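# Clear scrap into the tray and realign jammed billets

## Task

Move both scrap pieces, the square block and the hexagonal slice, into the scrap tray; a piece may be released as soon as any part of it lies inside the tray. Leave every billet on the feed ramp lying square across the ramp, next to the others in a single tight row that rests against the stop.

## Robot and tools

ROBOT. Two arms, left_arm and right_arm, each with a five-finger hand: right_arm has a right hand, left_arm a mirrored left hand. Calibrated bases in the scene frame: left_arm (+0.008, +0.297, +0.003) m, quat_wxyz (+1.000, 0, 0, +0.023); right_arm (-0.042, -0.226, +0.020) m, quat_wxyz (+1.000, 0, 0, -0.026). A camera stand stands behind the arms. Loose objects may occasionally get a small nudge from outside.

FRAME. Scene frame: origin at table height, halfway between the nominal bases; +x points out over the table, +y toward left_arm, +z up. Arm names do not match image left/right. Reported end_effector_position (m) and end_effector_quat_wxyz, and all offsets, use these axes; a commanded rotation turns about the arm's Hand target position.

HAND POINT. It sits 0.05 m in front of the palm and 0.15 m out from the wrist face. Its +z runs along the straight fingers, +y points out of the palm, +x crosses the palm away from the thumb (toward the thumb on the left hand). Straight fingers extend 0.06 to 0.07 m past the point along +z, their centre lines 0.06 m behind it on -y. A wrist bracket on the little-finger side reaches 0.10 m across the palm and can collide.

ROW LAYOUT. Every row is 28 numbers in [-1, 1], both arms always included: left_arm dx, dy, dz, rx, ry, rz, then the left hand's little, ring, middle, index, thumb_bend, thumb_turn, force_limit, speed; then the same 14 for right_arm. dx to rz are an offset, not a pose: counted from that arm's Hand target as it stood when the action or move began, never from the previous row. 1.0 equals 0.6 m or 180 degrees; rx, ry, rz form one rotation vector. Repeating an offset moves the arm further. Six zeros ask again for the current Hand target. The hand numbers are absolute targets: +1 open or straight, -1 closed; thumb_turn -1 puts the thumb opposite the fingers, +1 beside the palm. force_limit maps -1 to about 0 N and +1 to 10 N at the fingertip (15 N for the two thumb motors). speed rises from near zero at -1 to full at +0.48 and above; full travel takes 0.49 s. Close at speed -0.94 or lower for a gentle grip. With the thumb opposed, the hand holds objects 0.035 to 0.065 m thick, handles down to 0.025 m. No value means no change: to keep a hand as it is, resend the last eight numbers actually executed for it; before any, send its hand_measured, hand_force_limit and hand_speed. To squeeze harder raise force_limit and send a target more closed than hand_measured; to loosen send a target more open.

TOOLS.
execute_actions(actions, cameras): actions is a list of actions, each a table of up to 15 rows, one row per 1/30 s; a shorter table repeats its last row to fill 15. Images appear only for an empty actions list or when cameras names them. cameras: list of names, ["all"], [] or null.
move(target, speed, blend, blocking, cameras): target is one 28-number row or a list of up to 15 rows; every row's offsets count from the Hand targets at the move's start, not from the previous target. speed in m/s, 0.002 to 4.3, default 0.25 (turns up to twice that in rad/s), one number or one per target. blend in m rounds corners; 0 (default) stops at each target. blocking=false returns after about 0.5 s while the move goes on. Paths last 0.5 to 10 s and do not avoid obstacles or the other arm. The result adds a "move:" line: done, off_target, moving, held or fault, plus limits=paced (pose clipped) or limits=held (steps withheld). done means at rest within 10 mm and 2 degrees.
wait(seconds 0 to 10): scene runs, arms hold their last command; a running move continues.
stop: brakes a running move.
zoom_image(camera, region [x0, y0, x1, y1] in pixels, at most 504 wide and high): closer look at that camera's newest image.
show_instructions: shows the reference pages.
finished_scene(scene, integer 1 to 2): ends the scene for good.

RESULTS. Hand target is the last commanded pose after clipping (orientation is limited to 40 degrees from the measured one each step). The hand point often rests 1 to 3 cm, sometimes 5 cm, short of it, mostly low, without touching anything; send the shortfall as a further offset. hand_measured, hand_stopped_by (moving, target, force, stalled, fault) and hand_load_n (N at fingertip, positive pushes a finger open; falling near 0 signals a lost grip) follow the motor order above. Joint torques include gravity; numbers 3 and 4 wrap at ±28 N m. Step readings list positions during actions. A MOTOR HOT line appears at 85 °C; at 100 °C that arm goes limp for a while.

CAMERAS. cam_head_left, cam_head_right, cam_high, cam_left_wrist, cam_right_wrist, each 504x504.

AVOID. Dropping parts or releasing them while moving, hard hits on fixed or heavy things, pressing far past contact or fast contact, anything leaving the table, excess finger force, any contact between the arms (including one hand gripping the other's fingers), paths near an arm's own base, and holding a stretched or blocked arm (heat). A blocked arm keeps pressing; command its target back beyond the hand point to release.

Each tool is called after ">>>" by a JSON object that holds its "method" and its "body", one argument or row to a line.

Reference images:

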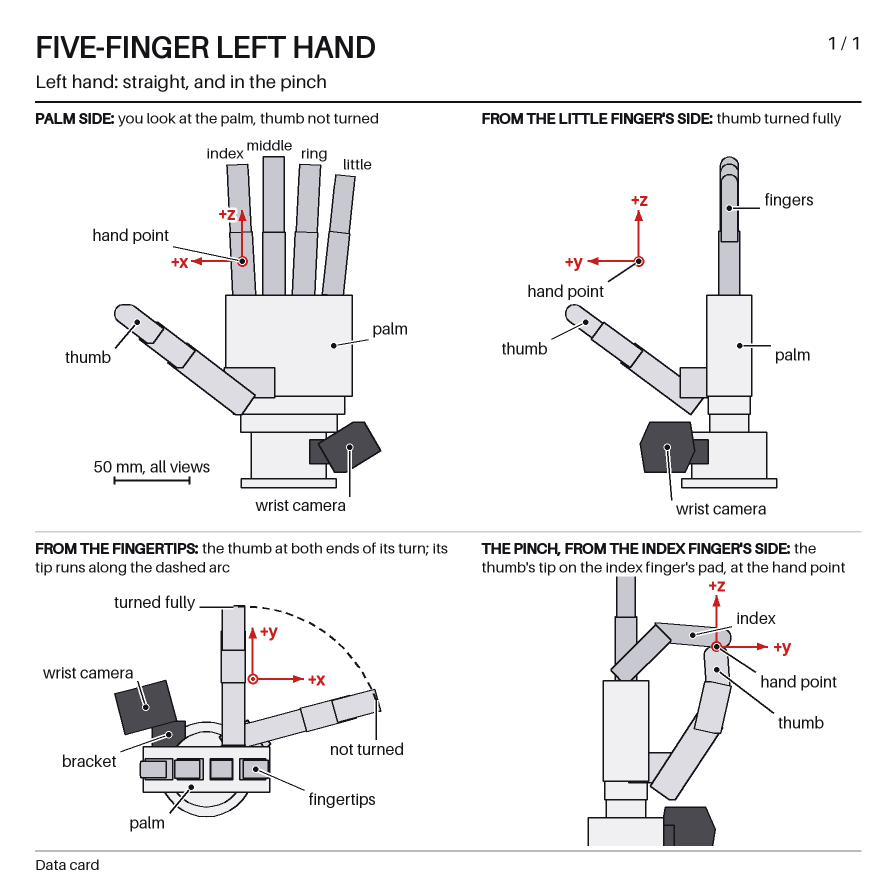

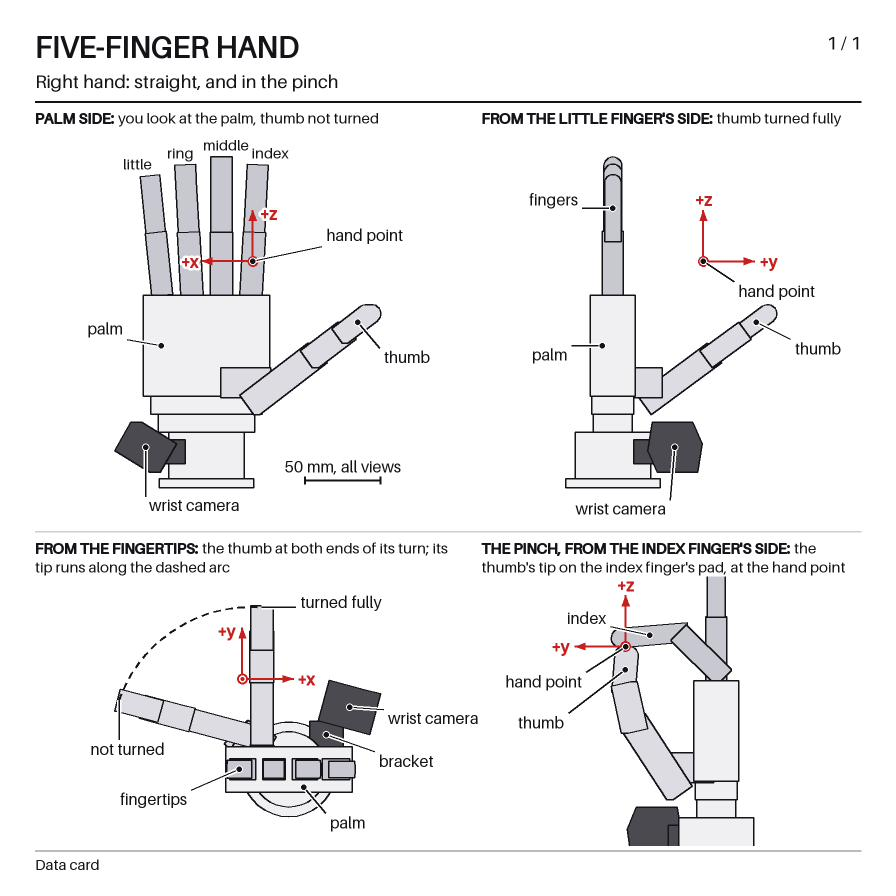

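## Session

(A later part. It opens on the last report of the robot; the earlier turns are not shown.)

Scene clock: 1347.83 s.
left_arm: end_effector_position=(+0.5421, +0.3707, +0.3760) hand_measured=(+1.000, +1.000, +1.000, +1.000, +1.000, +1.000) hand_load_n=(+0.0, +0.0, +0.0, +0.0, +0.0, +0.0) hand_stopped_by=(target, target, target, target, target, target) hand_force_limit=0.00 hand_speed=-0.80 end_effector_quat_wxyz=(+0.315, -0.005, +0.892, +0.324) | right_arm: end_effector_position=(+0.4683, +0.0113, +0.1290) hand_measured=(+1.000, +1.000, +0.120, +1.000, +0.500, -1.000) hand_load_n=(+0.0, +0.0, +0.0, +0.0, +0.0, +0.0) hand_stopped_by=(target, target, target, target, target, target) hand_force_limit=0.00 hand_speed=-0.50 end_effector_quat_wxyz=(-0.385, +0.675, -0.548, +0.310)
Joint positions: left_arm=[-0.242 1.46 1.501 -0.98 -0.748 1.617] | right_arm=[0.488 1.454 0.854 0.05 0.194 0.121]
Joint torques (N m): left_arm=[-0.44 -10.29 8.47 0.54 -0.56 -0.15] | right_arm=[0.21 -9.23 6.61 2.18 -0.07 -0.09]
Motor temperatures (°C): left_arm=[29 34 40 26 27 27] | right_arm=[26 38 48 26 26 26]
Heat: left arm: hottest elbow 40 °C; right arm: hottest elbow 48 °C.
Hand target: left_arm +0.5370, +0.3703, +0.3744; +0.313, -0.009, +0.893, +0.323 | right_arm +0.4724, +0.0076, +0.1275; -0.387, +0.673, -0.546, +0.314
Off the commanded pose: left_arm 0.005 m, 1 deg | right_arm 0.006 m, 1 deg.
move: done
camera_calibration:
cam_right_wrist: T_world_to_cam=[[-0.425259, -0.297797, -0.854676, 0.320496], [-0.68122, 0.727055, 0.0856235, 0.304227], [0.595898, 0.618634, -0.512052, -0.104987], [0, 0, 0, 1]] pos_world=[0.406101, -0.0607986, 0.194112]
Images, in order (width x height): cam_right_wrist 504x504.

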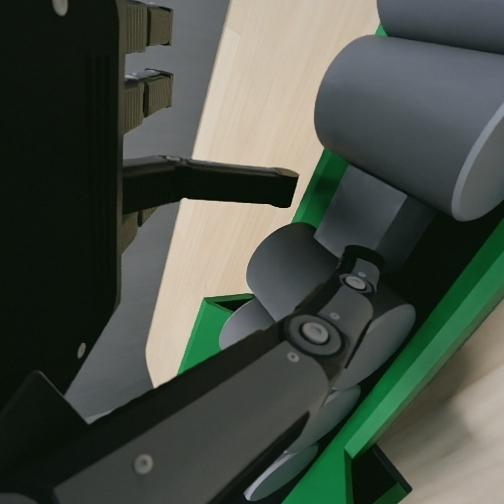

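>>> {"method": "move", "body": {
  "target": [0,0,0,0,0,0,1,1,1,1,1,1,0,-0.8,0.0,0.0,-0.018,0,0,0,1,1,0.12,1,0.5,-1,0.0,-0.5],
  "speed": 0.05,
  "cameras": ["cam_right_wrist"]
}}

>>> {"method": "zoom_image", "body": {
  "camera": "cam_right_wrist",
  "region": [220, 80, 460, 320]
}}

Scene clock: 1354.17 s.
left_arm: end_effector_position=(+0.5421, +0.3707, +0.3760) hand_measured=(+1.000, +1.000, +1.000, +1.000, +1.000, +1.000) hand_load_n=(+0.0, +0.0, +0.0, +0.0, +0.0, +0.0) hand_stopped_by=(target, target, target, target, target, target) hand_force_limit=0.00 hand_speed=-0.80 end_effector_quat_wxyz=(+0.315, -0.005, +0.892, +0.324) | right_arm: end_effector_position=(+0.4699, +0.0119, +0.1240) hand_measured=(+1.000, +1.000, +0.120, +1.000, +0.500, -1.000) hand_load_n=(-0.5, +0.0, +0.0, +0.0, +1.0, -1.0) hand_stopped_by=(target, target, target, target, target, target) hand_force_limit=0.00 hand_speed=-0.50 end_effector_quat_wxyz=(-0.389, +0.673, -0.546, +0.312)
Joint positions: left_arm=[-0.242 1.46 1.501 -0.98 -0.748 1.617] | right_arm=[0.488 1.466 0.844 0.085 0.194 0.119]
Joint torques (N m): left_arm=[-0.73 -10.23 8.47 0.76 -0.41 -0.17] | right_arm=[0.26 -8.82 6.28 2.14 -0.07 -0.07]
Heat: left arm: hottest elbow 40 °C; right arm: hottest elbow 47 °C.
Hand target: left_arm +0.5370, +0.3703, +0.3744; +0.313, -0.009, +0.893, +0.323 | right_arm +0.4724, +0.0077, +0.1167; -0.387, +0.673, -0.546, +0.314
Off the commanded pose: left_arm 0.005 m, 1 deg | right_arm 0.009 m, 0 deg.
move: done
camera_calibration:
cam_right_wrist: T_world_to_cam=[[-0.415324, -0.295704, -0.86027, 0.313149], [-0.683006, 0.725997, 0.0801941, 0.306807], [0.60084, 0.620876, -0.503492, -0.112334], [0, 0, 0, 1]] pos_world=[0.407104, -0.0603959, 0.188229]
Images, in order (width x height): cam_right_wrist 504x504.

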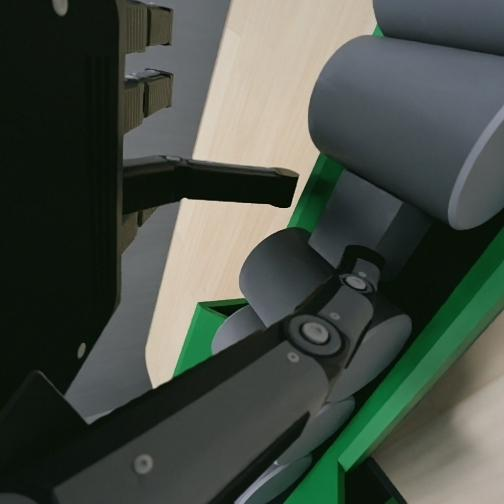

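Scaled by 2.100 from the camera's 504x504 image, which has a finer 720x720 frame.

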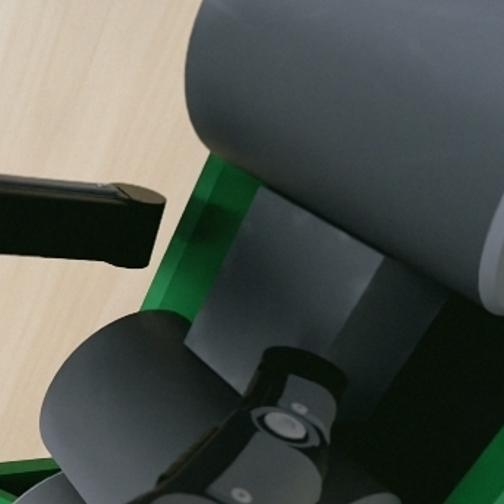

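>>> {"method": "move", "body": {
  "target": [0,0,0,0,0,0,1,1,1,1,1,1,0,-0.8,0.0,0.0,-0.007,0,0,0,1,1,0.12,1,0.5,-1,0.0,-0.5],
  "speed": 0.05,
  "cameras": ["cam_right_wrist"]
}}

>>> {"method": "zoom_image", "body": {
  "camera": "cam_right_wrist",
  "region": [300, 150, 460, 310]
}}

Scene clock: 1368.50 s.
left_arm: end_effector_position=(+0.5421, +0.3707, +0.3760) hand_measured=(+1.000, +1.000, +1.000, +1.000, +1.000, +1.000) hand_load_n=(+0.0, +0.0, +0.0, +0.0, +0.0, +0.0) hand_stopped_by=(target, target, target, target, target, target) hand_force_limit=0.00 hand_speed=-0.80 end_effector_quat_wxyz=(+0.315, -0.005, +0.892, +0.324) | right_arm: end_effector_position=(+0.4701, +0.0120, +0.1239) hand_measured=(+1.000, +1.000, +0.120, +1.000, +0.500, -1.000) hand_load_n=(+0.0, +0.0, +0.0, +0.0, +2.0, -1.5) hand_stopped_by=(target, target, target, target, target, target) hand_force_limit=0.00 hand_speed=-0.50 end_effector_quat_wxyz=(-0.391, +0.672, -0.545, +0.314)
Joint positions: left_arm=[-0.242 1.46 1.501 -0.98 -0.748 1.617] | right_arm=[0.488 1.466 0.839 0.096 0.194 0.119]
Joint torques (N m): left_arm=[-1.2 -10.52 8.73 0.84 -0.55 -0.2] | right_arm=[0.21 -8.23 6.23 2.19 -0.07 -0.06]
Heat: left arm: hottest elbow 40 °C; right arm: hottest elbow 46 °C.
Hand target: left_arm +0.5370, +0.3703, +0.3744; +0.313, -0.009, +0.893, +0.323 | right_arm +0.4725, +0.0077, +0.1126; -0.387, +0.673, -0.546, +0.314
Off the commanded pose: left_arm 0.005 m, 1 deg | right_arm 0.012 m, 0 deg.
move: off_target (right_arm)
camera_calibration:
cam_right_wrist: T_world_to_cam=[[-0.410173, -0.293712, -0.863418, 0.31106], [-0.683621, 0.725667, 0.0779064, 0.307458], [0.603672, 0.622206, -0.498437, -0.114521], [0, 0, 0, 1]] pos_world=[0.406907, -0.0604944, 0.187541]
Images, in order (width x height): cam_right_wrist 504x504.

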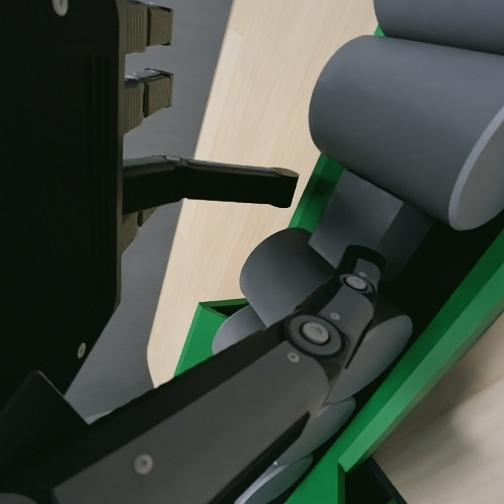

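Scaled by 3.150 from the camera's 504x504 image, which has a finer 720x720 frame.

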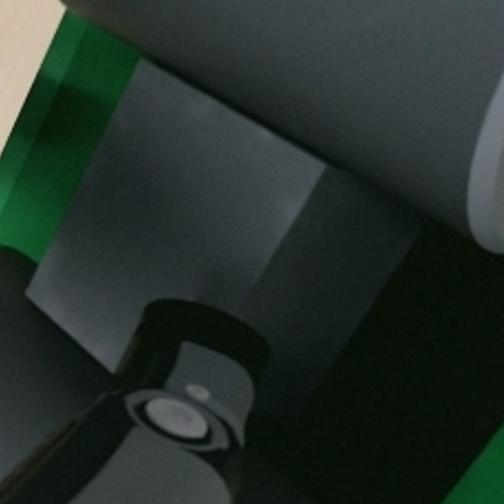

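>>> {"method": "move", "body": {
  "target": [0,0,0,0,0,0,1,1,1,1,1,1,0,-0.8,0.0,0.0,0.0,0,0,0,1,1,0.12,1,0.62,-1,0.0,-0.9],
  "speed": 0.05,
  "cameras": ["cam_right_wrist"]
}}

>>> {"method": "zoom_image", "body": {
  "camera": "cam_right_wrist",
  "region": [260, 120, 460, 320]
}}

Scene clock: 1398.40 s.
left_arm: end_effector_position=(+0.5421, +0.3707, +0.3760) hand_measured=(+1.000, +1.000, +1.000, +1.000, +1.000, +1.000) hand_load_n=(+0.0, +0.0, +0.0, +0.0, +0.0, +0.0) hand_stopped_by=(target, target, target, target, target, target) hand_force_limit=0.00 hand_speed=-0.80 end_effector_quat_wxyz=(+0.315, -0.005, +0.892, +0.324) | right_arm: end_effector_position=(+0.4712, +0.0124, +0.1183) hand_measured=(+1.000, +1.000, +0.120, +1.000, +0.620, -1.000) hand_load_n=(+0.0, +0.0, +0.0, +0.0, +0.0, -0.5) hand_stopped_by=(target, target, target, target, target, target) hand_force_limit=0.00 hand_speed=-0.90 end_effector_quat_wxyz=(-0.389, +0.673, -0.546, +0.313)
Joint positions: left_arm=[-0.242 1.46 1.501 -0.98 -0.748 1.617] | right_arm=[0.488 1.479 0.839 0.104 0.194 0.118]
Joint torques (N m): left_arm=[-0.5 -10.29 8.57 0.76 -0.52 -0.13] | right_arm=[0.26 -9.29 6.2 1.92 -0.07 -0.06]
Heat: left arm: hottest elbow 40 °C; right arm: hottest elbow 45 °C.
Hand target: left_arm +0.5370, +0.3703, +0.3744; +0.313, -0.009, +0.893, +0.323 | right_arm +0.4725, +0.0077, +0.1126; -0.387, +0.673, -0.546, +0.314
Off the commanded pose: left_arm 0.005 m, 1 deg | right_arm 0.008 m, 0 deg.
move: done
camera_calibration:
cam_right_wrist: T_world_to_cam=[[-0.413812, -0.29627, -0.860804, 0.308252], [-0.683578, 0.725602, 0.0788783, 0.308178], [0.601232, 0.621068, -0.502786, -0.116563], [0, 0, 0, 1]] pos_world=[0.408303, -0.0598956, 0.18243]
Images, in order (width x height): cam_right_wrist 504x504.

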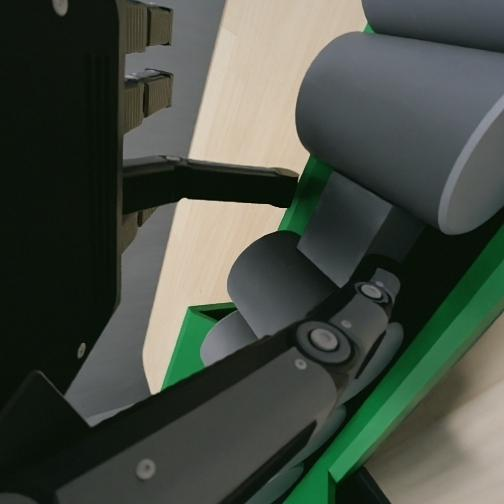

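Scaled by 2.520 from the camera's 504x504 image, which has a finer 720x720 frame.

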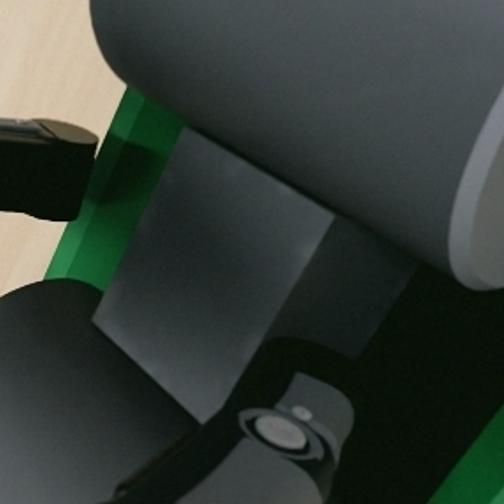

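>>> {"method": "move", "body": {
  "target": [0,0,0,0,0,0,1,1,1,1,1,1,0,-0.8,-0.003,0.0,-0.009,0,0,0,1,1,0.12,1,0.62,-1,0.0,-0.9],
  "speed": 0.05,
  "cameras": ["cam_right_wrist"]
}}

>>> {"method": "zoom_image", "body": {
  "camera": "cam_right_wrist",
  "region": [260, 120, 460, 320]
}}

Scene clock: 1406.40 s.
left_arm: end_effector_position=(+0.5421, +0.3707, +0.3760) hand_measured=(+1.000, +1.000, +1.000, +1.000, +1.000, +1.000) hand_load_n=(+0.0, +0.0, +0.0, +0.0, +0.0, +0.0) hand_stopped_by=(target, target, target, target, target, target) hand_force_limit=0.00 hand_speed=-0.80 end_effector_quat_wxyz=(+0.315, -0.005, +0.892, +0.324) | right_arm: end_effector_position=(+0.4691, +0.0115, +0.1144) hand_measured=(+1.000, +1.000, +0.120, +1.000, +0.620, -1.000) hand_load_n=(+0.0, +0.0, -0.5, +0.0, +0.0, +0.0) hand_stopped_by=(target, target, target, target, target, target) hand_force_limit=0.00 hand_speed=-0.90 end_effector_quat_wxyz=(-0.389, +0.673, -0.546, +0.313)
Joint positions: left_arm=[-0.242 1.46 1.501 -0.98 -0.748 1.617] | right_arm=[0.488 1.481 0.828 0.117 0.194 0.118]
Joint torques (N m): left_arm=[-0.62 -10.99 8.72 0.49 -0.53 -0.14] | right_arm=[0.32 -8.88 6.16 2.06 -0.02 -0.05]
Heat: left arm: hottest elbow 40 °C; right arm: hottest elbow 45 °C.
Hand target: left_arm +0.5370, +0.3703, +0.3744; +0.313, -0.009, +0.893, +0.323 | right_arm +0.4707, +0.0077, +0.1072; -0.387, +0.673, -0.546, +0.314
Off the commanded pose: left_arm 0.005 m, 1 deg | right_arm 0.008 m, 0 deg.
move: done
camera_calibration:
cam_right_wrist: T_world_to_cam=[[-0.413812, -0.29627, -0.860804, 0.303729], [-0.683578, 0.725602, 0.0788783, 0.307776], [0.601232, 0.621068, -0.502786, -0.11664], [0, 0, 0, 1]] pos_world=[0.406203, -0.0608956, 0.17853]
Images, in order (width x height): cam_right_wrist 504x504.

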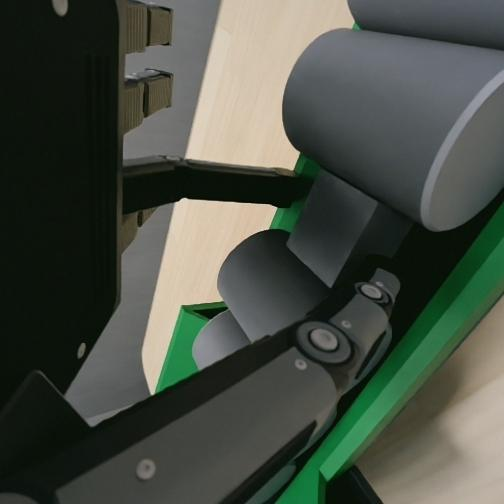

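Scaled by 2.520 from the camera's 504x504 image, which has a finer 720x720 frame.

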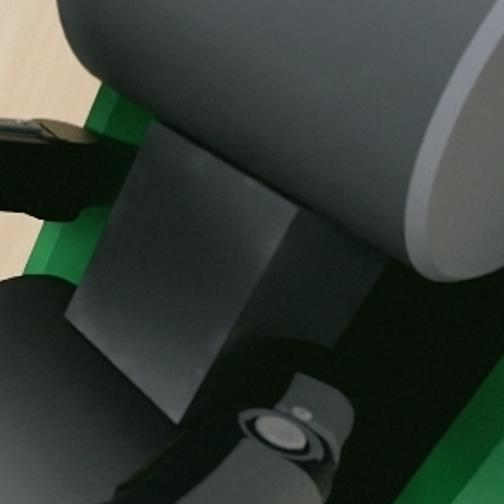

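>>> {"method": "move", "body": {
  "target": [0,0,0,0,0,0,1,1,1,1,1,1,0,-0.8,0.0,0.0,-0.006,0,0,0,1,1,0.12,1,0.62,-1,0.0,-0.9],
  "speed": 0.05,
  "cameras": ["cam_right_wrist"]
}}

>>> {"method": "zoom_image", "body": {
  "camera": "cam_right_wrist",
  "region": [260, 120, 460, 320]
}}

Scene clock: 1415.73 s.
left_arm: end_effector_position=(+0.5421, +0.3707, +0.3760) hand_measured=(+1.000, +1.000, +1.000, +1.000, +1.000, +1.000) hand_load_n=(+0.0, +0.0, +0.0, +0.0, +0.0, +0.0) hand_stopped_by=(target, target, target, target, target, target) hand_force_limit=0.00 hand_speed=-0.80 end_effector_quat_wxyz=(+0.315, -0.005, +0.892, +0.324) | right_arm: end_effector_position=(+0.4698, +0.0118, +0.1141) hand_measured=(+1.000, +1.000, +0.120, +1.000, +0.620, -1.000) hand_load_n=(-0.5, +0.0, -0.5, +0.0, +0.0, -0.5) hand_stopped_by=(target, target, target, target, target, target) hand_force_limit=0.00 hand_speed=-0.90 end_effector_quat_wxyz=(-0.392, +0.671, -0.545, +0.314)
Joint positions: left_arm=[-0.242 1.46 1.501 -0.98 -0.748 1.617] | right_arm=[0.488 1.483 0.825 0.129 0.194 0.118]
Joint torques (N m): left_arm=[-1.79 -10.64 8.62 0.73 -0.49 -0.11] | right_arm=[0.38 -8.53 6.05 2 -0.02 -0.05]
Heat: left arm: hottest elbow 40 °C; right arm: hottest elbow 45 °C.
Hand target: left_arm +0.5370, +0.3703, +0.3744; +0.313, -0.009, +0.893, +0.323 | right_arm +0.4707, +0.0077, +0.1036; -0.387, +0.673, -0.546, +0.314
Off the commanded pose: left_arm 0.005 m, 1 deg | right_arm 0.011 m, 1 deg.
move: off_target (right_arm)
camera_calibration:
cam_right_wrist: T_world_to_cam=[[-0.408419, -0.293683, -0.864259, 0.301787], [-0.684033, 0.725402, 0.0767516, 0.308522], [0.604395, 0.622529, -0.497157, -0.119479], [0, 0, 0, 1]] pos_world=[0.406507, -0.060794, 0.177743]
Images, in order (width x height): cam_right_wrist 504x504.

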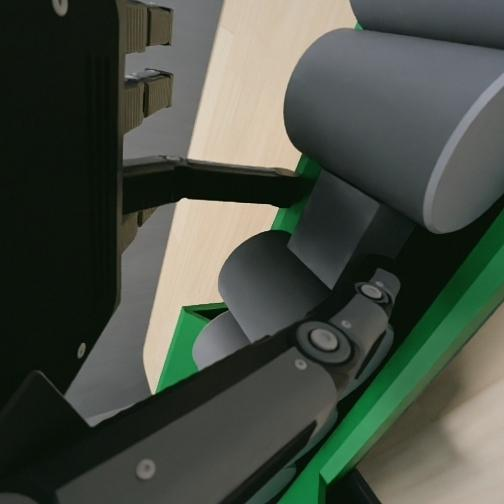

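Scaled by 2.520 from the camera's 504x504 image, which has a finer 720x720 frame.

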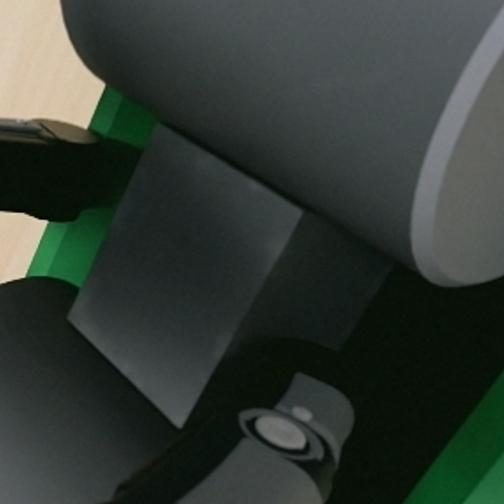

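>>> {"method": "move", "body": {
  "target": [0,0,0,0,0,0,1,1,1,1,1,1,0,-0.8,-0.003,0.0,0.008,0,0,0,1,1,-0.3,1,0.5,-1,-0.4,-0.92],
  "speed": 0.05,
  "cameras": ["cam_right_wrist"]
}}

>>> {"method": "zoom_image", "body": {
  "camera": "cam_right_wrist",
  "region": [260, 120, 460, 320]
}}

Scene clock: 1424.53 s.
left_arm: end_effector_position=(+0.5421, +0.3707, +0.3760) hand_measured=(+1.000, +1.000, +1.000, +1.000, +1.000, +1.000) hand_load_n=(+0.0, +0.0, +0.0, +0.0, +0.0, +0.0) hand_stopped_by=(target, target, target, target, target, target) hand_force_limit=0.00 hand_speed=-0.80 end_effector_quat_wxyz=(+0.315, -0.005, +0.892, +0.324) | right_arm: end_effector_position=(+0.4677, +0.0108, +0.1112) hand_measured=(+1.000, +1.000, -0.086, +1.000, +0.516, -1.000) hand_load_n=(+0.0, +0.0, +5.0, +0.0, +5.0, +0.0) hand_stopped_by=(target, target, force, target, force, target) hand_force_limit=-0.40 hand_speed=-0.92 end_effector_quat_wxyz=(-0.390, +0.673, -0.545, +0.313)
Joint positions: left_arm=[-0.242 1.46 1.501 -0.98 -0.748 1.617] | right_arm=[0.488 1.483 0.819 0.129 0.194 0.118]
Joint torques (N m): left_arm=[-0.85 -10.17 8.58 0.8 -0.56 -0.16] | right_arm=[0.56 -9.47 6.57 1.51 0.03 -0.05]
Heat: left arm: hottest elbow 40 °C; right arm: hottest elbow 44 °C.
Hand target: left_arm +0.5370, +0.3703, +0.3744; +0.313, -0.009, +0.893, +0.323 | right_arm +0.4689, +0.0077, +0.1083; -0.387, +0.673, -0.546, +0.314
Off the commanded pose: left_arm 0.005 m, 1 deg | right_arm 0.004 m, 0 deg.
move: done
camera_calibration:
cam_right_wrist: T_world_to_cam=[[-0.412966, -0.295767, -0.861383, 0.29998], [-0.683612, 0.725601, 0.0785941, 0.307643], [0.601775, 0.621309, -0.501839, -0.117343], [0, 0, 0, 1]] pos_world=[0.404804, -0.0615953, 0.175332]
Images, in order (width x height): cam_right_wrist 504x504.

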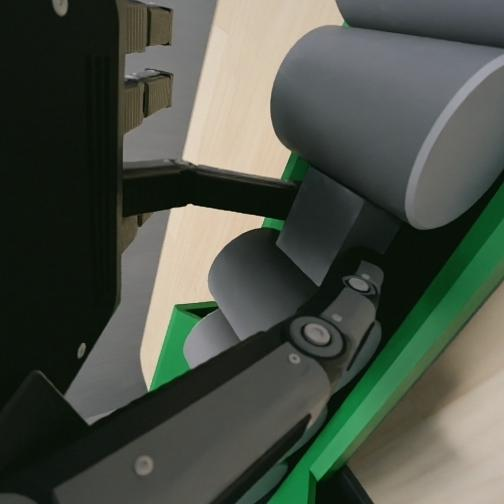

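Scaled by 2.520 from the camera's 504x504 image, which has a finer 720x720 frame.

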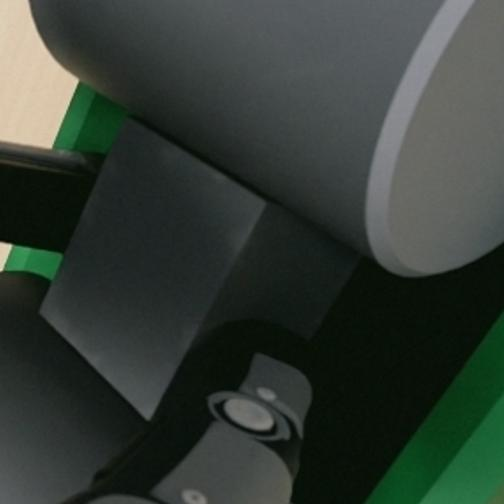

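>>> {"method": "move", "body": {
  "target": [0,0,0,0,0,0,1,1,1,1,1,1,0,-0.8,0.0,0.0,0.0,0,0,0,1,1,-0.35,1,0.44,-1,0.3,-0.95],
  "speed": 0.05,
  "cameras": ["cam_right_wrist"]
}}

Scene clock: 1431.70 s.
left_arm: end_effector_position=(+0.5421, +0.3707, +0.3760) hand_measured=(+1.000, +1.000, +1.000, +1.000, +1.000, +1.000) hand_load_n=(+0.0, +0.0, +0.0, +0.0, -0.5, +0.0) hand_stopped_by=(target, target, target, target, target, target) hand_force_limit=0.00 hand_speed=-0.80 end_effector_quat_wxyz=(+0.315, -0.005, +0.892, +0.324) | right_arm: end_effector_position=(+0.4677, +0.0108, +0.1112) hand_measured=(+1.000, +1.000, -0.090, +1.000, +0.504, -1.000) hand_load_n=(+0.0, +0.0, +7.5, +0.0, +9.0, +0.5) hand_stopped_by=(target, target, force, target, force, target) hand_force_limit=0.30 hand_speed=-0.95 end_effector_quat_wxyz=(-0.390, +0.673, -0.545, +0.313)
Joint positions: left_arm=[-0.242 1.46 1.501 -0.98 -0.748 1.617] | right_arm=[0.488 1.483 0.819 0.129 0.194 0.118]
Joint torques (N m): left_arm=[-1.2 -10.93 8.54 0.75 -0.54 -0.2] | right_arm=[0.56 -9.47 6.54 1.52 0.03 -0.04]
Heat: left arm: hottest elbow 40 °C; right arm: hottest elbow 44 °C.
Hand target: left_arm +0.5370, +0.3703, +0.3744; +0.313, -0.009, +0.893, +0.323 | right_arm +0.4689, +0.0077, +0.1083; -0.387, +0.673, -0.546, +0.314
Off the commanded pose: left_arm 0.005 m, 1 deg | right_arm 0.004 m, 0 deg.
move: done
camera_calibration:
cam_right_wrist: T_world_to_cam=[[-0.412966, -0.295767, -0.861383, 0.29998], [-0.683612, 0.725601, 0.0785941, 0.307643], [0.601775, 0.621309, -0.501839, -0.117343], [0, 0, 0, 1]] pos_world=[0.404804, -0.0615953, 0.175332]
Images, in order (width x height): cam_right_wrist 504x504.

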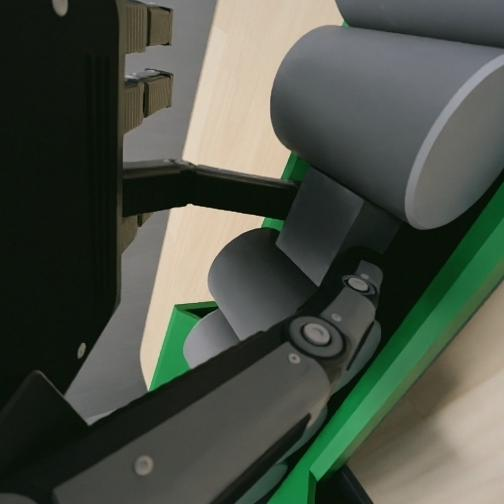

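>>> {"method": "move", "body": {
  "target": [0,0,0,0,0,0,1,1,1,1,1,1,0,-0.8,0.025,0.004,0.2,0,0,0,1,1,-0.35,1,0.44,-1,0.3,-0.95],
  "speed": 0.12,
  "cameras": ["cam_right_wrist","cam_high","cam_head_left"]
}}

>>> {"method": "zoom_image", "body": {
  "camera": "cam_high",
  "region": [100, 100, 350, 350]
}}

Scene clock: 1443.23 s.
left_arm: end_effector_position=(+0.5421, +0.3707, +0.3760) hand_measured=(+1.000, +1.000, +1.000, +1.000, +1.000, +1.000) hand_load_n=(+0.0, +0.0, +0.0, -0.5, +0.0, +0.0) hand_stopped_by=(target, target, target, target, target, target) hand_force_limit=0.00 hand_speed=-0.80 end_effector_quat_wxyz=(+0.315, -0.005, +0.892, +0.324) | right_arm: end_effector_position=(+0.4630, +0.0092, +0.1879) hand_measured=(+1.000, +1.000, -0.090, +1.000, +0.504, -1.000) hand_load_n=(-0.5, +0.0, +8.5, +0.0, +8.5, +0.5) hand_stopped_by=(target, target, force, target, force, target) hand_force_limit=0.30 hand_speed=-0.95 end_effector_quat_wxyz=(-0.363, +0.690, -0.552, +0.296)
Joint positions: left_arm=[-0.242 1.46 1.501 -0.98 -0.748 1.617] | right_arm=[0.486 1.371 0.979 -0.215 0.183 0.117]
Joint torques (N m): left_arm=[-1.14 -10.29 8.55 0.8 -0.5 -0.15] | right_arm=[-0.09 -10.7 12.08 1.16 0.16 -0.08]
Heat: left arm: hottest elbow 40 °C; right arm: hottest elbow 44 °C.
Hand target: left_arm +0.5370, +0.3703, +0.3744; +0.313, -0.009, +0.893, +0.323 | right_arm +0.4839, +0.0099, +0.2284; -0.387, +0.673, -0.546, +0.314
Off the commanded pose: left_arm 0.005 m, 1 deg | right_arm 0.046 m, 4 deg.
move: off_target (right_arm)
camera_calibration:
cam_right_wrist: T_world_to_cam=[[-0.46805, -0.320159, -0.823667, 0.382225], [-0.681887, 0.72371, 0.106177, 0.293541], [0.562103, 0.611344, -0.557045, -0.0462242], [0, 0, 0, 1]] pos_world=[0.405045, -0.0618067, 0.25791]
Images, in order (width x height): cam_head_left 504x504, cam_high 504x504, cam_right_wrist 504x504.

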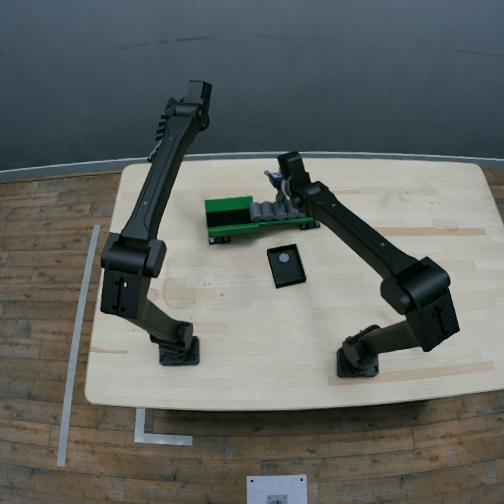

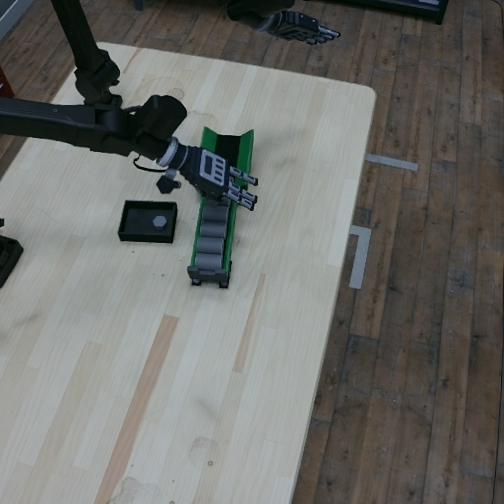

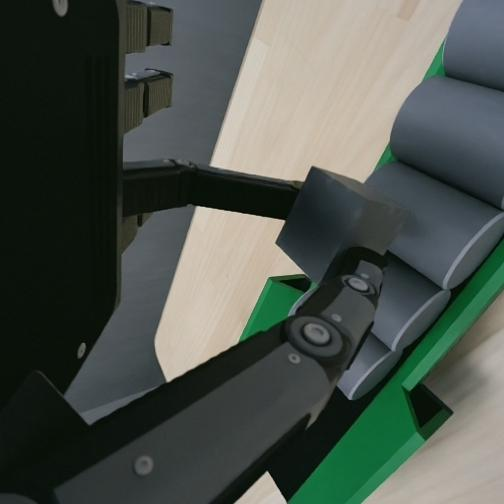

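Scaled by 2.016 from the camera's 504x504 image, which has a finer 720x720 frame.

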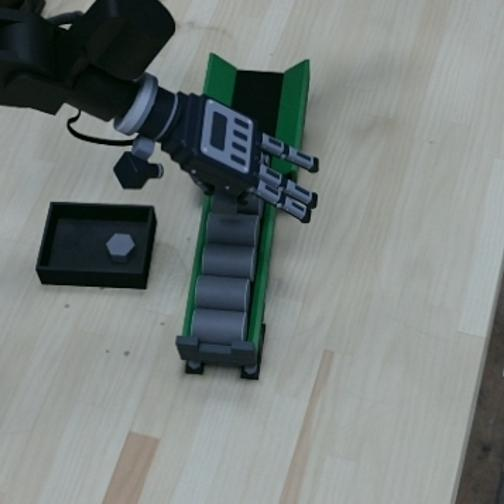

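>>> {"method": "move", "body": {
  "target": [0,0,0,0,0,0,1,1,1,1,1,1,0,-0.8,-0.32,-0.0265,-0.045,0,0,0,1,1,-0.35,1,0.44,-1,0.3,-0.95],
  "speed": 0.12,
  "cameras": ["cam_right_wrist","cam_high","cam_head_left","cam_head_right"]
}}

>>> {"method": "zoom_image", "body": {
  "camera": "cam_high",
  "region": [90, 110, 290, 310]
}}

Scene clock: 1477.03 s.
left_arm: end_effector_position=(+0.5421, +0.3707, +0.3760) hand_measured=(+1.000, +1.000, +1.000, +1.000, +1.000, +1.000) hand_load_n=(+0.0, +0.0, +0.0, +0.0, +0.0, +0.0) hand_stopped_by=(target, target, target, target, target, target) hand_force_limit=0.00 hand_speed=-0.80 end_effector_quat_wxyz=(+0.315, -0.005, +0.892, +0.324) | right_arm: end_effector_position=(+0.2937, -0.0085, +0.1949) hand_measured=(+1.000, +1.000, -0.090, +1.000, +0.504, -1.000) hand_load_n=(-0.5, +0.0, +8.0, +0.0, +8.5, +0.5) hand_stopped_by=(target, target, force, target, force, target) hand_force_limit=0.30 hand_speed=-0.95 end_effector_quat_wxyz=(-0.381, +0.677, -0.545, +0.315)
Joint positions: left_arm=[-0.242 1.46 1.501 -0.98 -0.748 1.617] | right_arm=[0.71 0.881 0.621 -0.327 0.388 0.233]
Joint torques (N m): left_arm=[-1.14 -10.99 8.49 0.65 -0.52 -0.17] | right_arm=[1.73 -3.9 8.2 1.13 0.37 0.08]
Heat: left arm: hottest elbow 40 °C; right arm: hottest elbow 51 °C.
Hand target: left_arm +0.5370, +0.3703, +0.3744; +0.313, -0.009, +0.893, +0.323 | right_arm +0.2919, -0.0060, +0.2014; -0.387, +0.673, -0.546, +0.314
Off the commanded pose: left_arm 0.005 m, 1 deg | right_arm 0.007 m, 1 deg.
move: done
camera_calibration:
cam_right_wrist: T_world_to_cam=[[-0.422788, -0.310089, -0.851525, 0.295334], [-0.681416, 0.728233, 0.0731363, 0.196499], [0.59743, 0.611164, -0.519187, 0.0459612], [0, 0, 0, 1]] pos_world=[0.231303, -0.0796074, 0.260976]
Images, in order (width x height): cam_head_left 504x504, cam_head_right 504x504, cam_high 504x504, cam_right_wrist 504x504.

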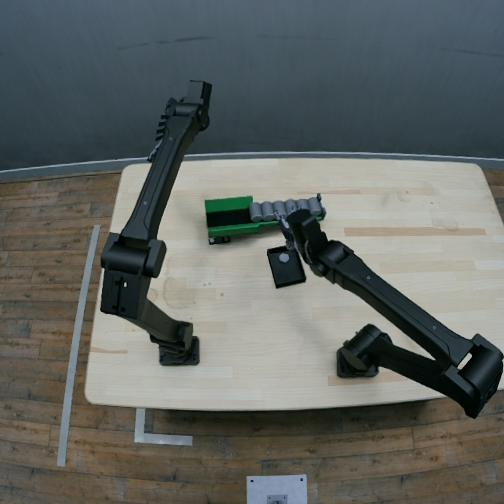

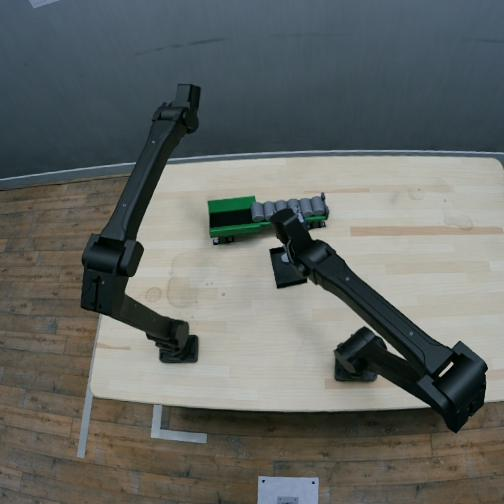

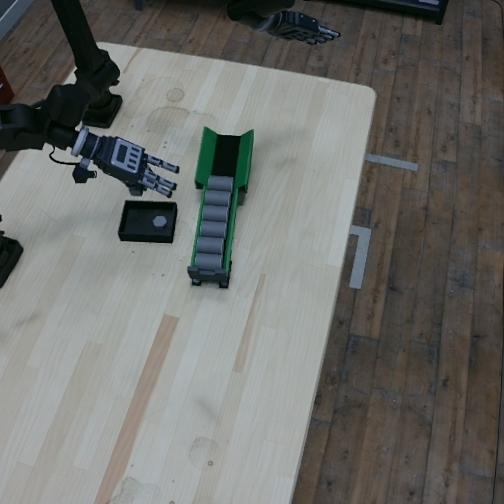

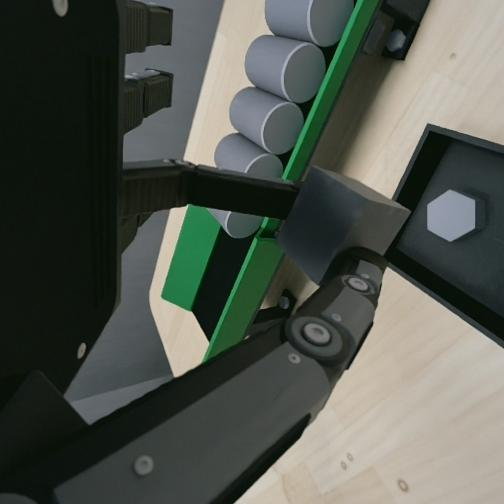

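Scaled by 2.520 from the camera's 504x504 image, which has a finer 720x720 frame.

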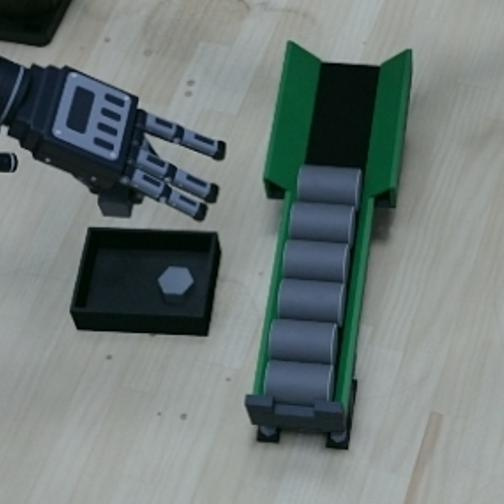

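>>> {"method": "move", "body": {
  "target": [
    [0,0,0,0,0,0,1,1,1,1,1,1,0,-0.8,-0.017,0.05,-0.05,0,0,0,1,1,-0.35,1,0.44,-1,0.3,-0.95],
    [0,0,0,0,0,0,1,1,1,1,1,1,0,-0.8,-0.017,0.012,-0.1,0,0,0,1,1,-0.35,1,0.44,-1,0.3,-0.95]
  ],
  "speed": 0.1,
  "cameras": ["cam_right_wrist"]
}}

Scene clock: 1515.63 s.
left_arm: end_effector_position=(+0.5421, +0.3707, +0.3760) hand_measured=(+1.000, +1.000, +1.000, +1.000, +1.000, +1.000) hand_load_n=(+0.0, +0.0, +0.0, +0.0, +0.0, +0.0) hand_stopped_by=(target, target, target, target, target, target) hand_force_limit=0.00 hand_speed=-0.80 end_effector_quat_wxyz=(+0.315, -0.005, +0.892, +0.324) | right_arm: end_effector_position=(+0.2742, -0.0007, +0.1279) hand_measured=(+1.000, +1.000, -0.090, +1.000, +0.504, -1.000) hand_load_n=(+0.0, +0.0, +8.5, +0.0, +8.5, +1.0) hand_stopped_by=(target, target, force, target, force, target) hand_force_limit=0.30 hand_speed=-0.95 end_effector_quat_wxyz=(-0.369, +0.684, -0.549, +0.308)
Joint positions: left_arm=[-0.242 1.46 1.501 -0.98 -0.748 1.617] | right_arm=[0.775 0.95 0.488 -0.173 0.436 0.282]
Joint torques (N m): left_arm=[-1.03 -10.64 8.4 0.64 -0.48 -0.13] | right_arm=[0.26 -4.25 7.75 2.21 0.11 -0.08]
Heat: left arm: hottest elbow 40 °C; right arm: hottest elbow 48 °C.
Hand target: left_arm +0.5370, +0.3703, +0.3744; +0.313, -0.009, +0.893, +0.323 | right_arm +0.2817, +0.0012, +0.1414; -0.387, +0.673, -0.546, +0.314
Off the commanded pose: left_arm 0.005 m, 1 deg | right_arm 0.016 m, 3 deg.
move: off_target (right_arm)
camera_calibration:
cam_right_wrist: T_world_to_cam=[[-0.446275, -0.320167, -0.835662, 0.236735], [-0.679552, 0.728841, 0.0836657, 0.180606], [0.582278, 0.605214, -0.542834, 0.0252408], [0, 0, 0, 1]] pos_world=[0.213683, -0.0711147, 0.196422]
Images, in order (width x height): cam_right_wrist 504x504.

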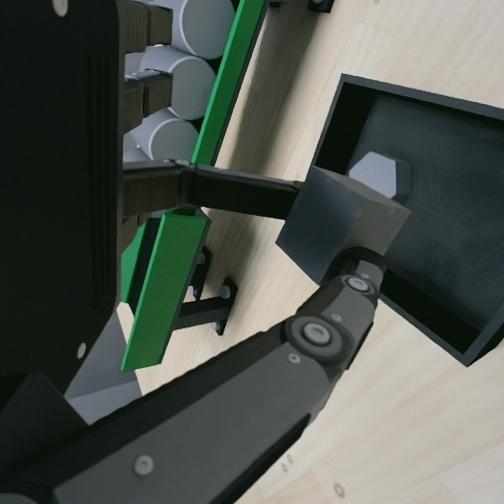

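>>> {"method": "move", "body": {
  "target": [0,0,0,0,0,0,1,1,1,1,1,1,0,-0.8,0.0,0.0,-0.0857,0,0,0,1,1,-0.35,1,0.44,-1,0.3,-0.95],
  "speed": 0.08,
  "cameras": ["cam_right_wrist","cam_high"]
}}

>>> {"method": "zoom_image", "body": {
  "camera": "cam_high",
  "region": [90, 140, 240, 290]
}}

Scene clock: 1537.90 s.
left_arm: end_effector_position=(+0.5421, +0.3707, +0.3760) hand_measured=(+1.000, +1.000, +1.000, +1.000, +1.000, +1.000) hand_load_n=(+0.0, +0.0, +0.0, +0.0, +0.0, +0.0) hand_stopped_by=(target, target, target, target, target, target) hand_force_limit=0.00 hand_speed=-0.80 end_effector_quat_wxyz=(+0.315, -0.005, +0.892, +0.324) | right_arm: end_effector_position=(+0.2748, -0.0001, +0.0826) hand_measured=(+1.000, +1.000, -0.090, +1.000, +0.504, -1.000) hand_load_n=(+0.0, +0.0, +8.5, +0.0, +8.5, +0.5) hand_stopped_by=(target, target, force, target, force, target) hand_force_limit=0.30 hand_speed=-0.95 end_effector_quat_wxyz=(-0.375, +0.681, -0.548, +0.309)
Joint positions: left_arm=[-0.242 1.46 1.501 -0.98 -0.748 1.617] | right_arm=[0.775 1.057 0.397 0.04 0.436 0.281]
Joint torques (N m): left_arm=[-1.08 -10.81 8.64 0.65 -0.51 -0.17] | right_arm=[0.21 -3.84 6.83 2.26 0.11 -0.09]
Heat: left arm: hottest elbow 40 °C; right arm: hottest elbow 46 °C.
Hand target: left_arm +0.5370, +0.3703, +0.3744; +0.313, -0.009, +0.893, +0.323 | right_arm +0.2818, +0.0012, +0.0900; -0.387, +0.673, -0.546, +0.314
Off the commanded pose: left_arm 0.005 m, 1 deg | right_arm 0.010 m, 2 deg.
move: done
camera_calibration:
cam_right_wrist: T_world_to_cam=[[-0.436365, -0.312727, -0.843675, 0.197279], [-0.681148, 0.727466, 0.0826512, 0.184909], [0.587898, 0.610733, -0.530453, -0.00264067], [0, 0, 0, 1]] pos_world=[0.213588, -0.0712078, 0.149756]
Images, in order (width x height): cam_high 504x504, cam_right_wrist 504x504.

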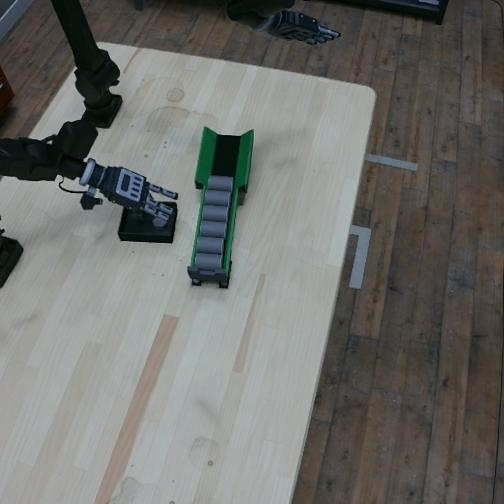

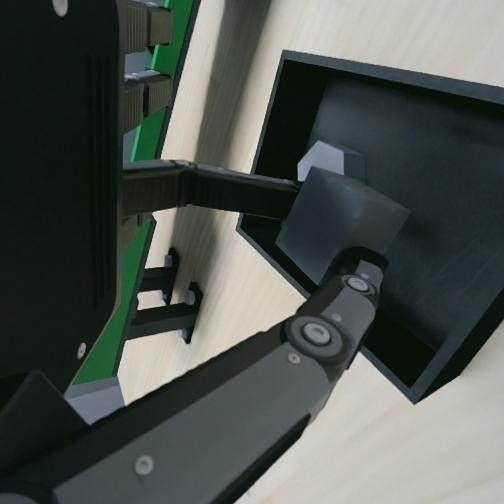

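Scaled by 3.360 from the camera's 504x504 image, which has a finer 720x720 frame.

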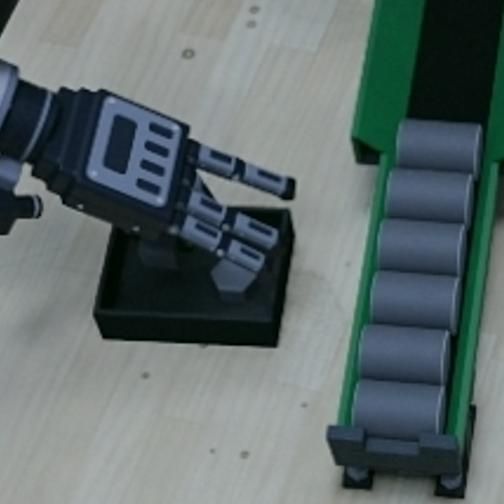

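>>> {"method": "move", "body": {
  "target": [0,0,0,0,0,0,1,1,1,1,1,1,0,-0.8,0.01,0.0,-0.045,0,0,0,1,1,-0.35,1,0.44,-1,0.3,-0.95],
  "speed": 0.06,
  "cameras": ["cam_right_wrist","cam_high"]
}}

>>> {"method": "zoom_image", "body": {
  "camera": "cam_high",
  "region": [90, 160, 210, 280]
}}

Scene clock: 1569.47 s.
left_arm: end_effector_position=(+0.5421, +0.3707, +0.3760) hand_measured=(+1.000, +1.000, +1.000, +1.000, +1.000, +1.000) hand_load_n=(+0.0, +0.0, +0.0, +0.0, +0.0, +0.0) hand_stopped_by=(target, target, target, target, target, target) hand_force_limit=0.00 hand_speed=-0.80 end_effector_quat_wxyz=(+0.315, -0.005, +0.892, +0.324) | right_arm: end_effector_position=(+0.2803, +0.0012, +0.0560) hand_measured=(+1.000, +1.000, -0.090, +1.000, +0.504, -1.000) hand_load_n=(+0.0, +0.0, +8.0, +0.0, +8.5, +0.5) hand_stopped_by=(target, target, force, target, force, target) hand_force_limit=0.30 hand_speed=-0.95 end_effector_quat_wxyz=(-0.376, +0.681, -0.547, +0.309)
Joint positions: left_arm=[-0.242 1.46 1.501 -0.98 -0.748 1.617] | right_arm=[0.763 1.161 0.368 0.178 0.424 0.272]
Joint torques (N m): left_arm=[-0.38 -10.34 8.54 0.76 -0.49 -0.2] | right_arm=[-0.03 -4.48 6.15 2.26 0.1 -0.07]
Heat: left arm: hottest elbow 40 °C; right arm: hottest elbow 45 °C.
Hand target: left_arm +0.5370, +0.3703, +0.3744; +0.313, -0.009, +0.893, +0.323 | right_arm +0.2877, +0.0013, +0.0630; -0.387, +0.673, -0.546, +0.314
Off the commanded pose: left_arm 0.005 m, 1 deg | right_arm 0.010 m, 2 deg.
move: done
camera_calibration:
cam_right_wrist: T_world_to_cam=[[-0.435557, -0.312853, -0.844046, 0.177445], [-0.682972, 0.725661, 0.0834651, 0.190365], [0.586378, 0.612813, -0.529736, -0.0204319], [0, 0, 0, 1]] pos_world=[0.219282, -0.0701051, 0.123059]
Images, in order (width x height): cam_high 504x504, cam_right_wrist 504x504.

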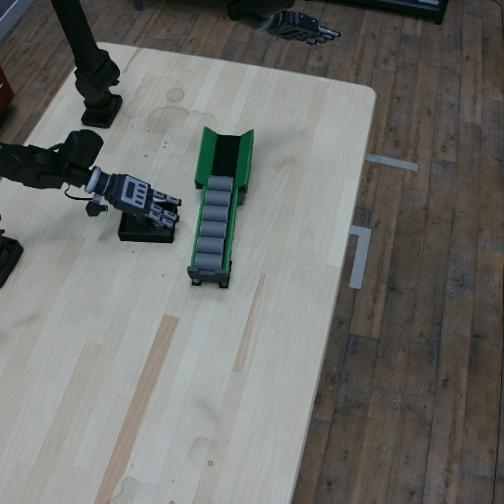

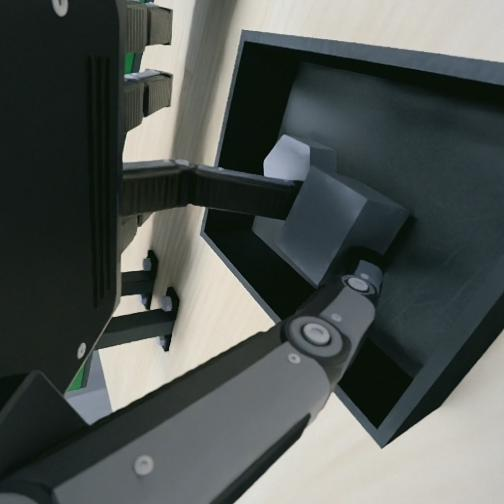

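Scaled by 4.200 from the camera's 504x504 image, which has a finer 720x720 frame.

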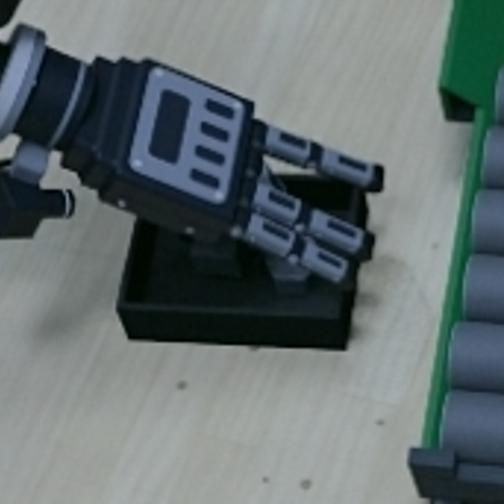

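>>> {"method": "move", "body": {
  "target": [0,0,0,0,0,0,1,1,1,1,1,1,0,-0.8,0.0,0.0,-0.018,0,0,0,1,1,-0.35,1,0.44,-1,0.3,-0.95],
  "speed": 0.04,
  "cameras": ["cam_right_wrist"]
}}

Scene clock: 1575.87 s.
left_arm: end_effector_position=(+0.5421, +0.3707, +0.3760) hand_measured=(+1.000, +1.000, +1.000, +1.000, +1.000, +1.000) hand_load_n=(+0.0, +0.0, +0.0, +0.0, +0.0, +0.0) hand_stopped_by=(target, target, target, target, target, target) hand_force_limit=0.00 hand_speed=-0.80 end_effector_quat_wxyz=(+0.315, -0.005, +0.892, +0.324) | right_arm: end_effector_position=(+0.2809, +0.0019, +0.0475) hand_measured=(+1.000, +1.000, -0.090, +1.000, +0.504, -1.000) hand_load_n=(+0.0, +0.0, +7.5, +0.0, +9.0, +1.0) hand_stopped_by=(target, target, force, target, force, target) hand_force_limit=0.30 hand_speed=-0.95 end_effector_quat_wxyz=(-0.379, +0.680, -0.547, +0.309)
Joint positions: left_arm=[-0.242 1.46 1.501 -0.98 -0.748 1.617] | right_arm=[0.763 1.195 0.355 0.23 0.423 0.272]
Joint torques (N m): left_arm=[-1.03 -10.81 8.65 0.58 -0.53 -0.16] | right_arm=[-0.03 -4.25 5.79 2.32 0.12 -0.08]
Heat: left arm: hottest elbow 40 °C; right arm: hottest elbow 45 °C.
Hand target: left_arm +0.5370, +0.3703, +0.3744; +0.313, -0.009, +0.893, +0.323 | right_arm +0.2876, +0.0013, +0.0521; -0.387, +0.673, -0.546, +0.314
Off the commanded pose: left_arm 0.005 m, 1 deg | right_arm 0.008 m, 1 deg.
move: done
camera_calibration:
cam_right_wrist: T_world_to_cam=[[-0.432073, -0.310258, -0.84679, 0.169972], [-0.68388, 0.724814, 0.0833824, 0.191237], [0.587895, 0.61513, -0.525352, -0.0262938], [0, 0, 0, 1]] pos_world=[0.219682, -0.0697022, 0.114171]
Images, in order (width x height): cam_right_wrist 504x504.

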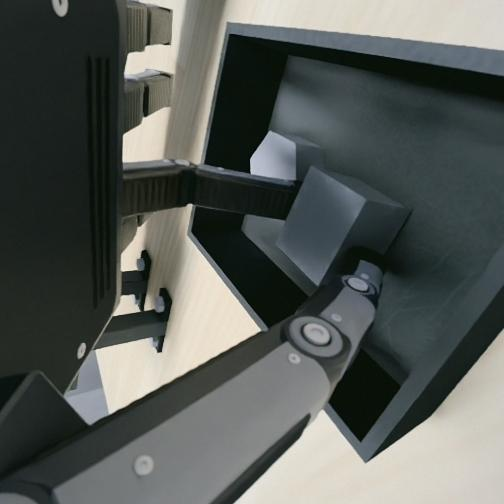

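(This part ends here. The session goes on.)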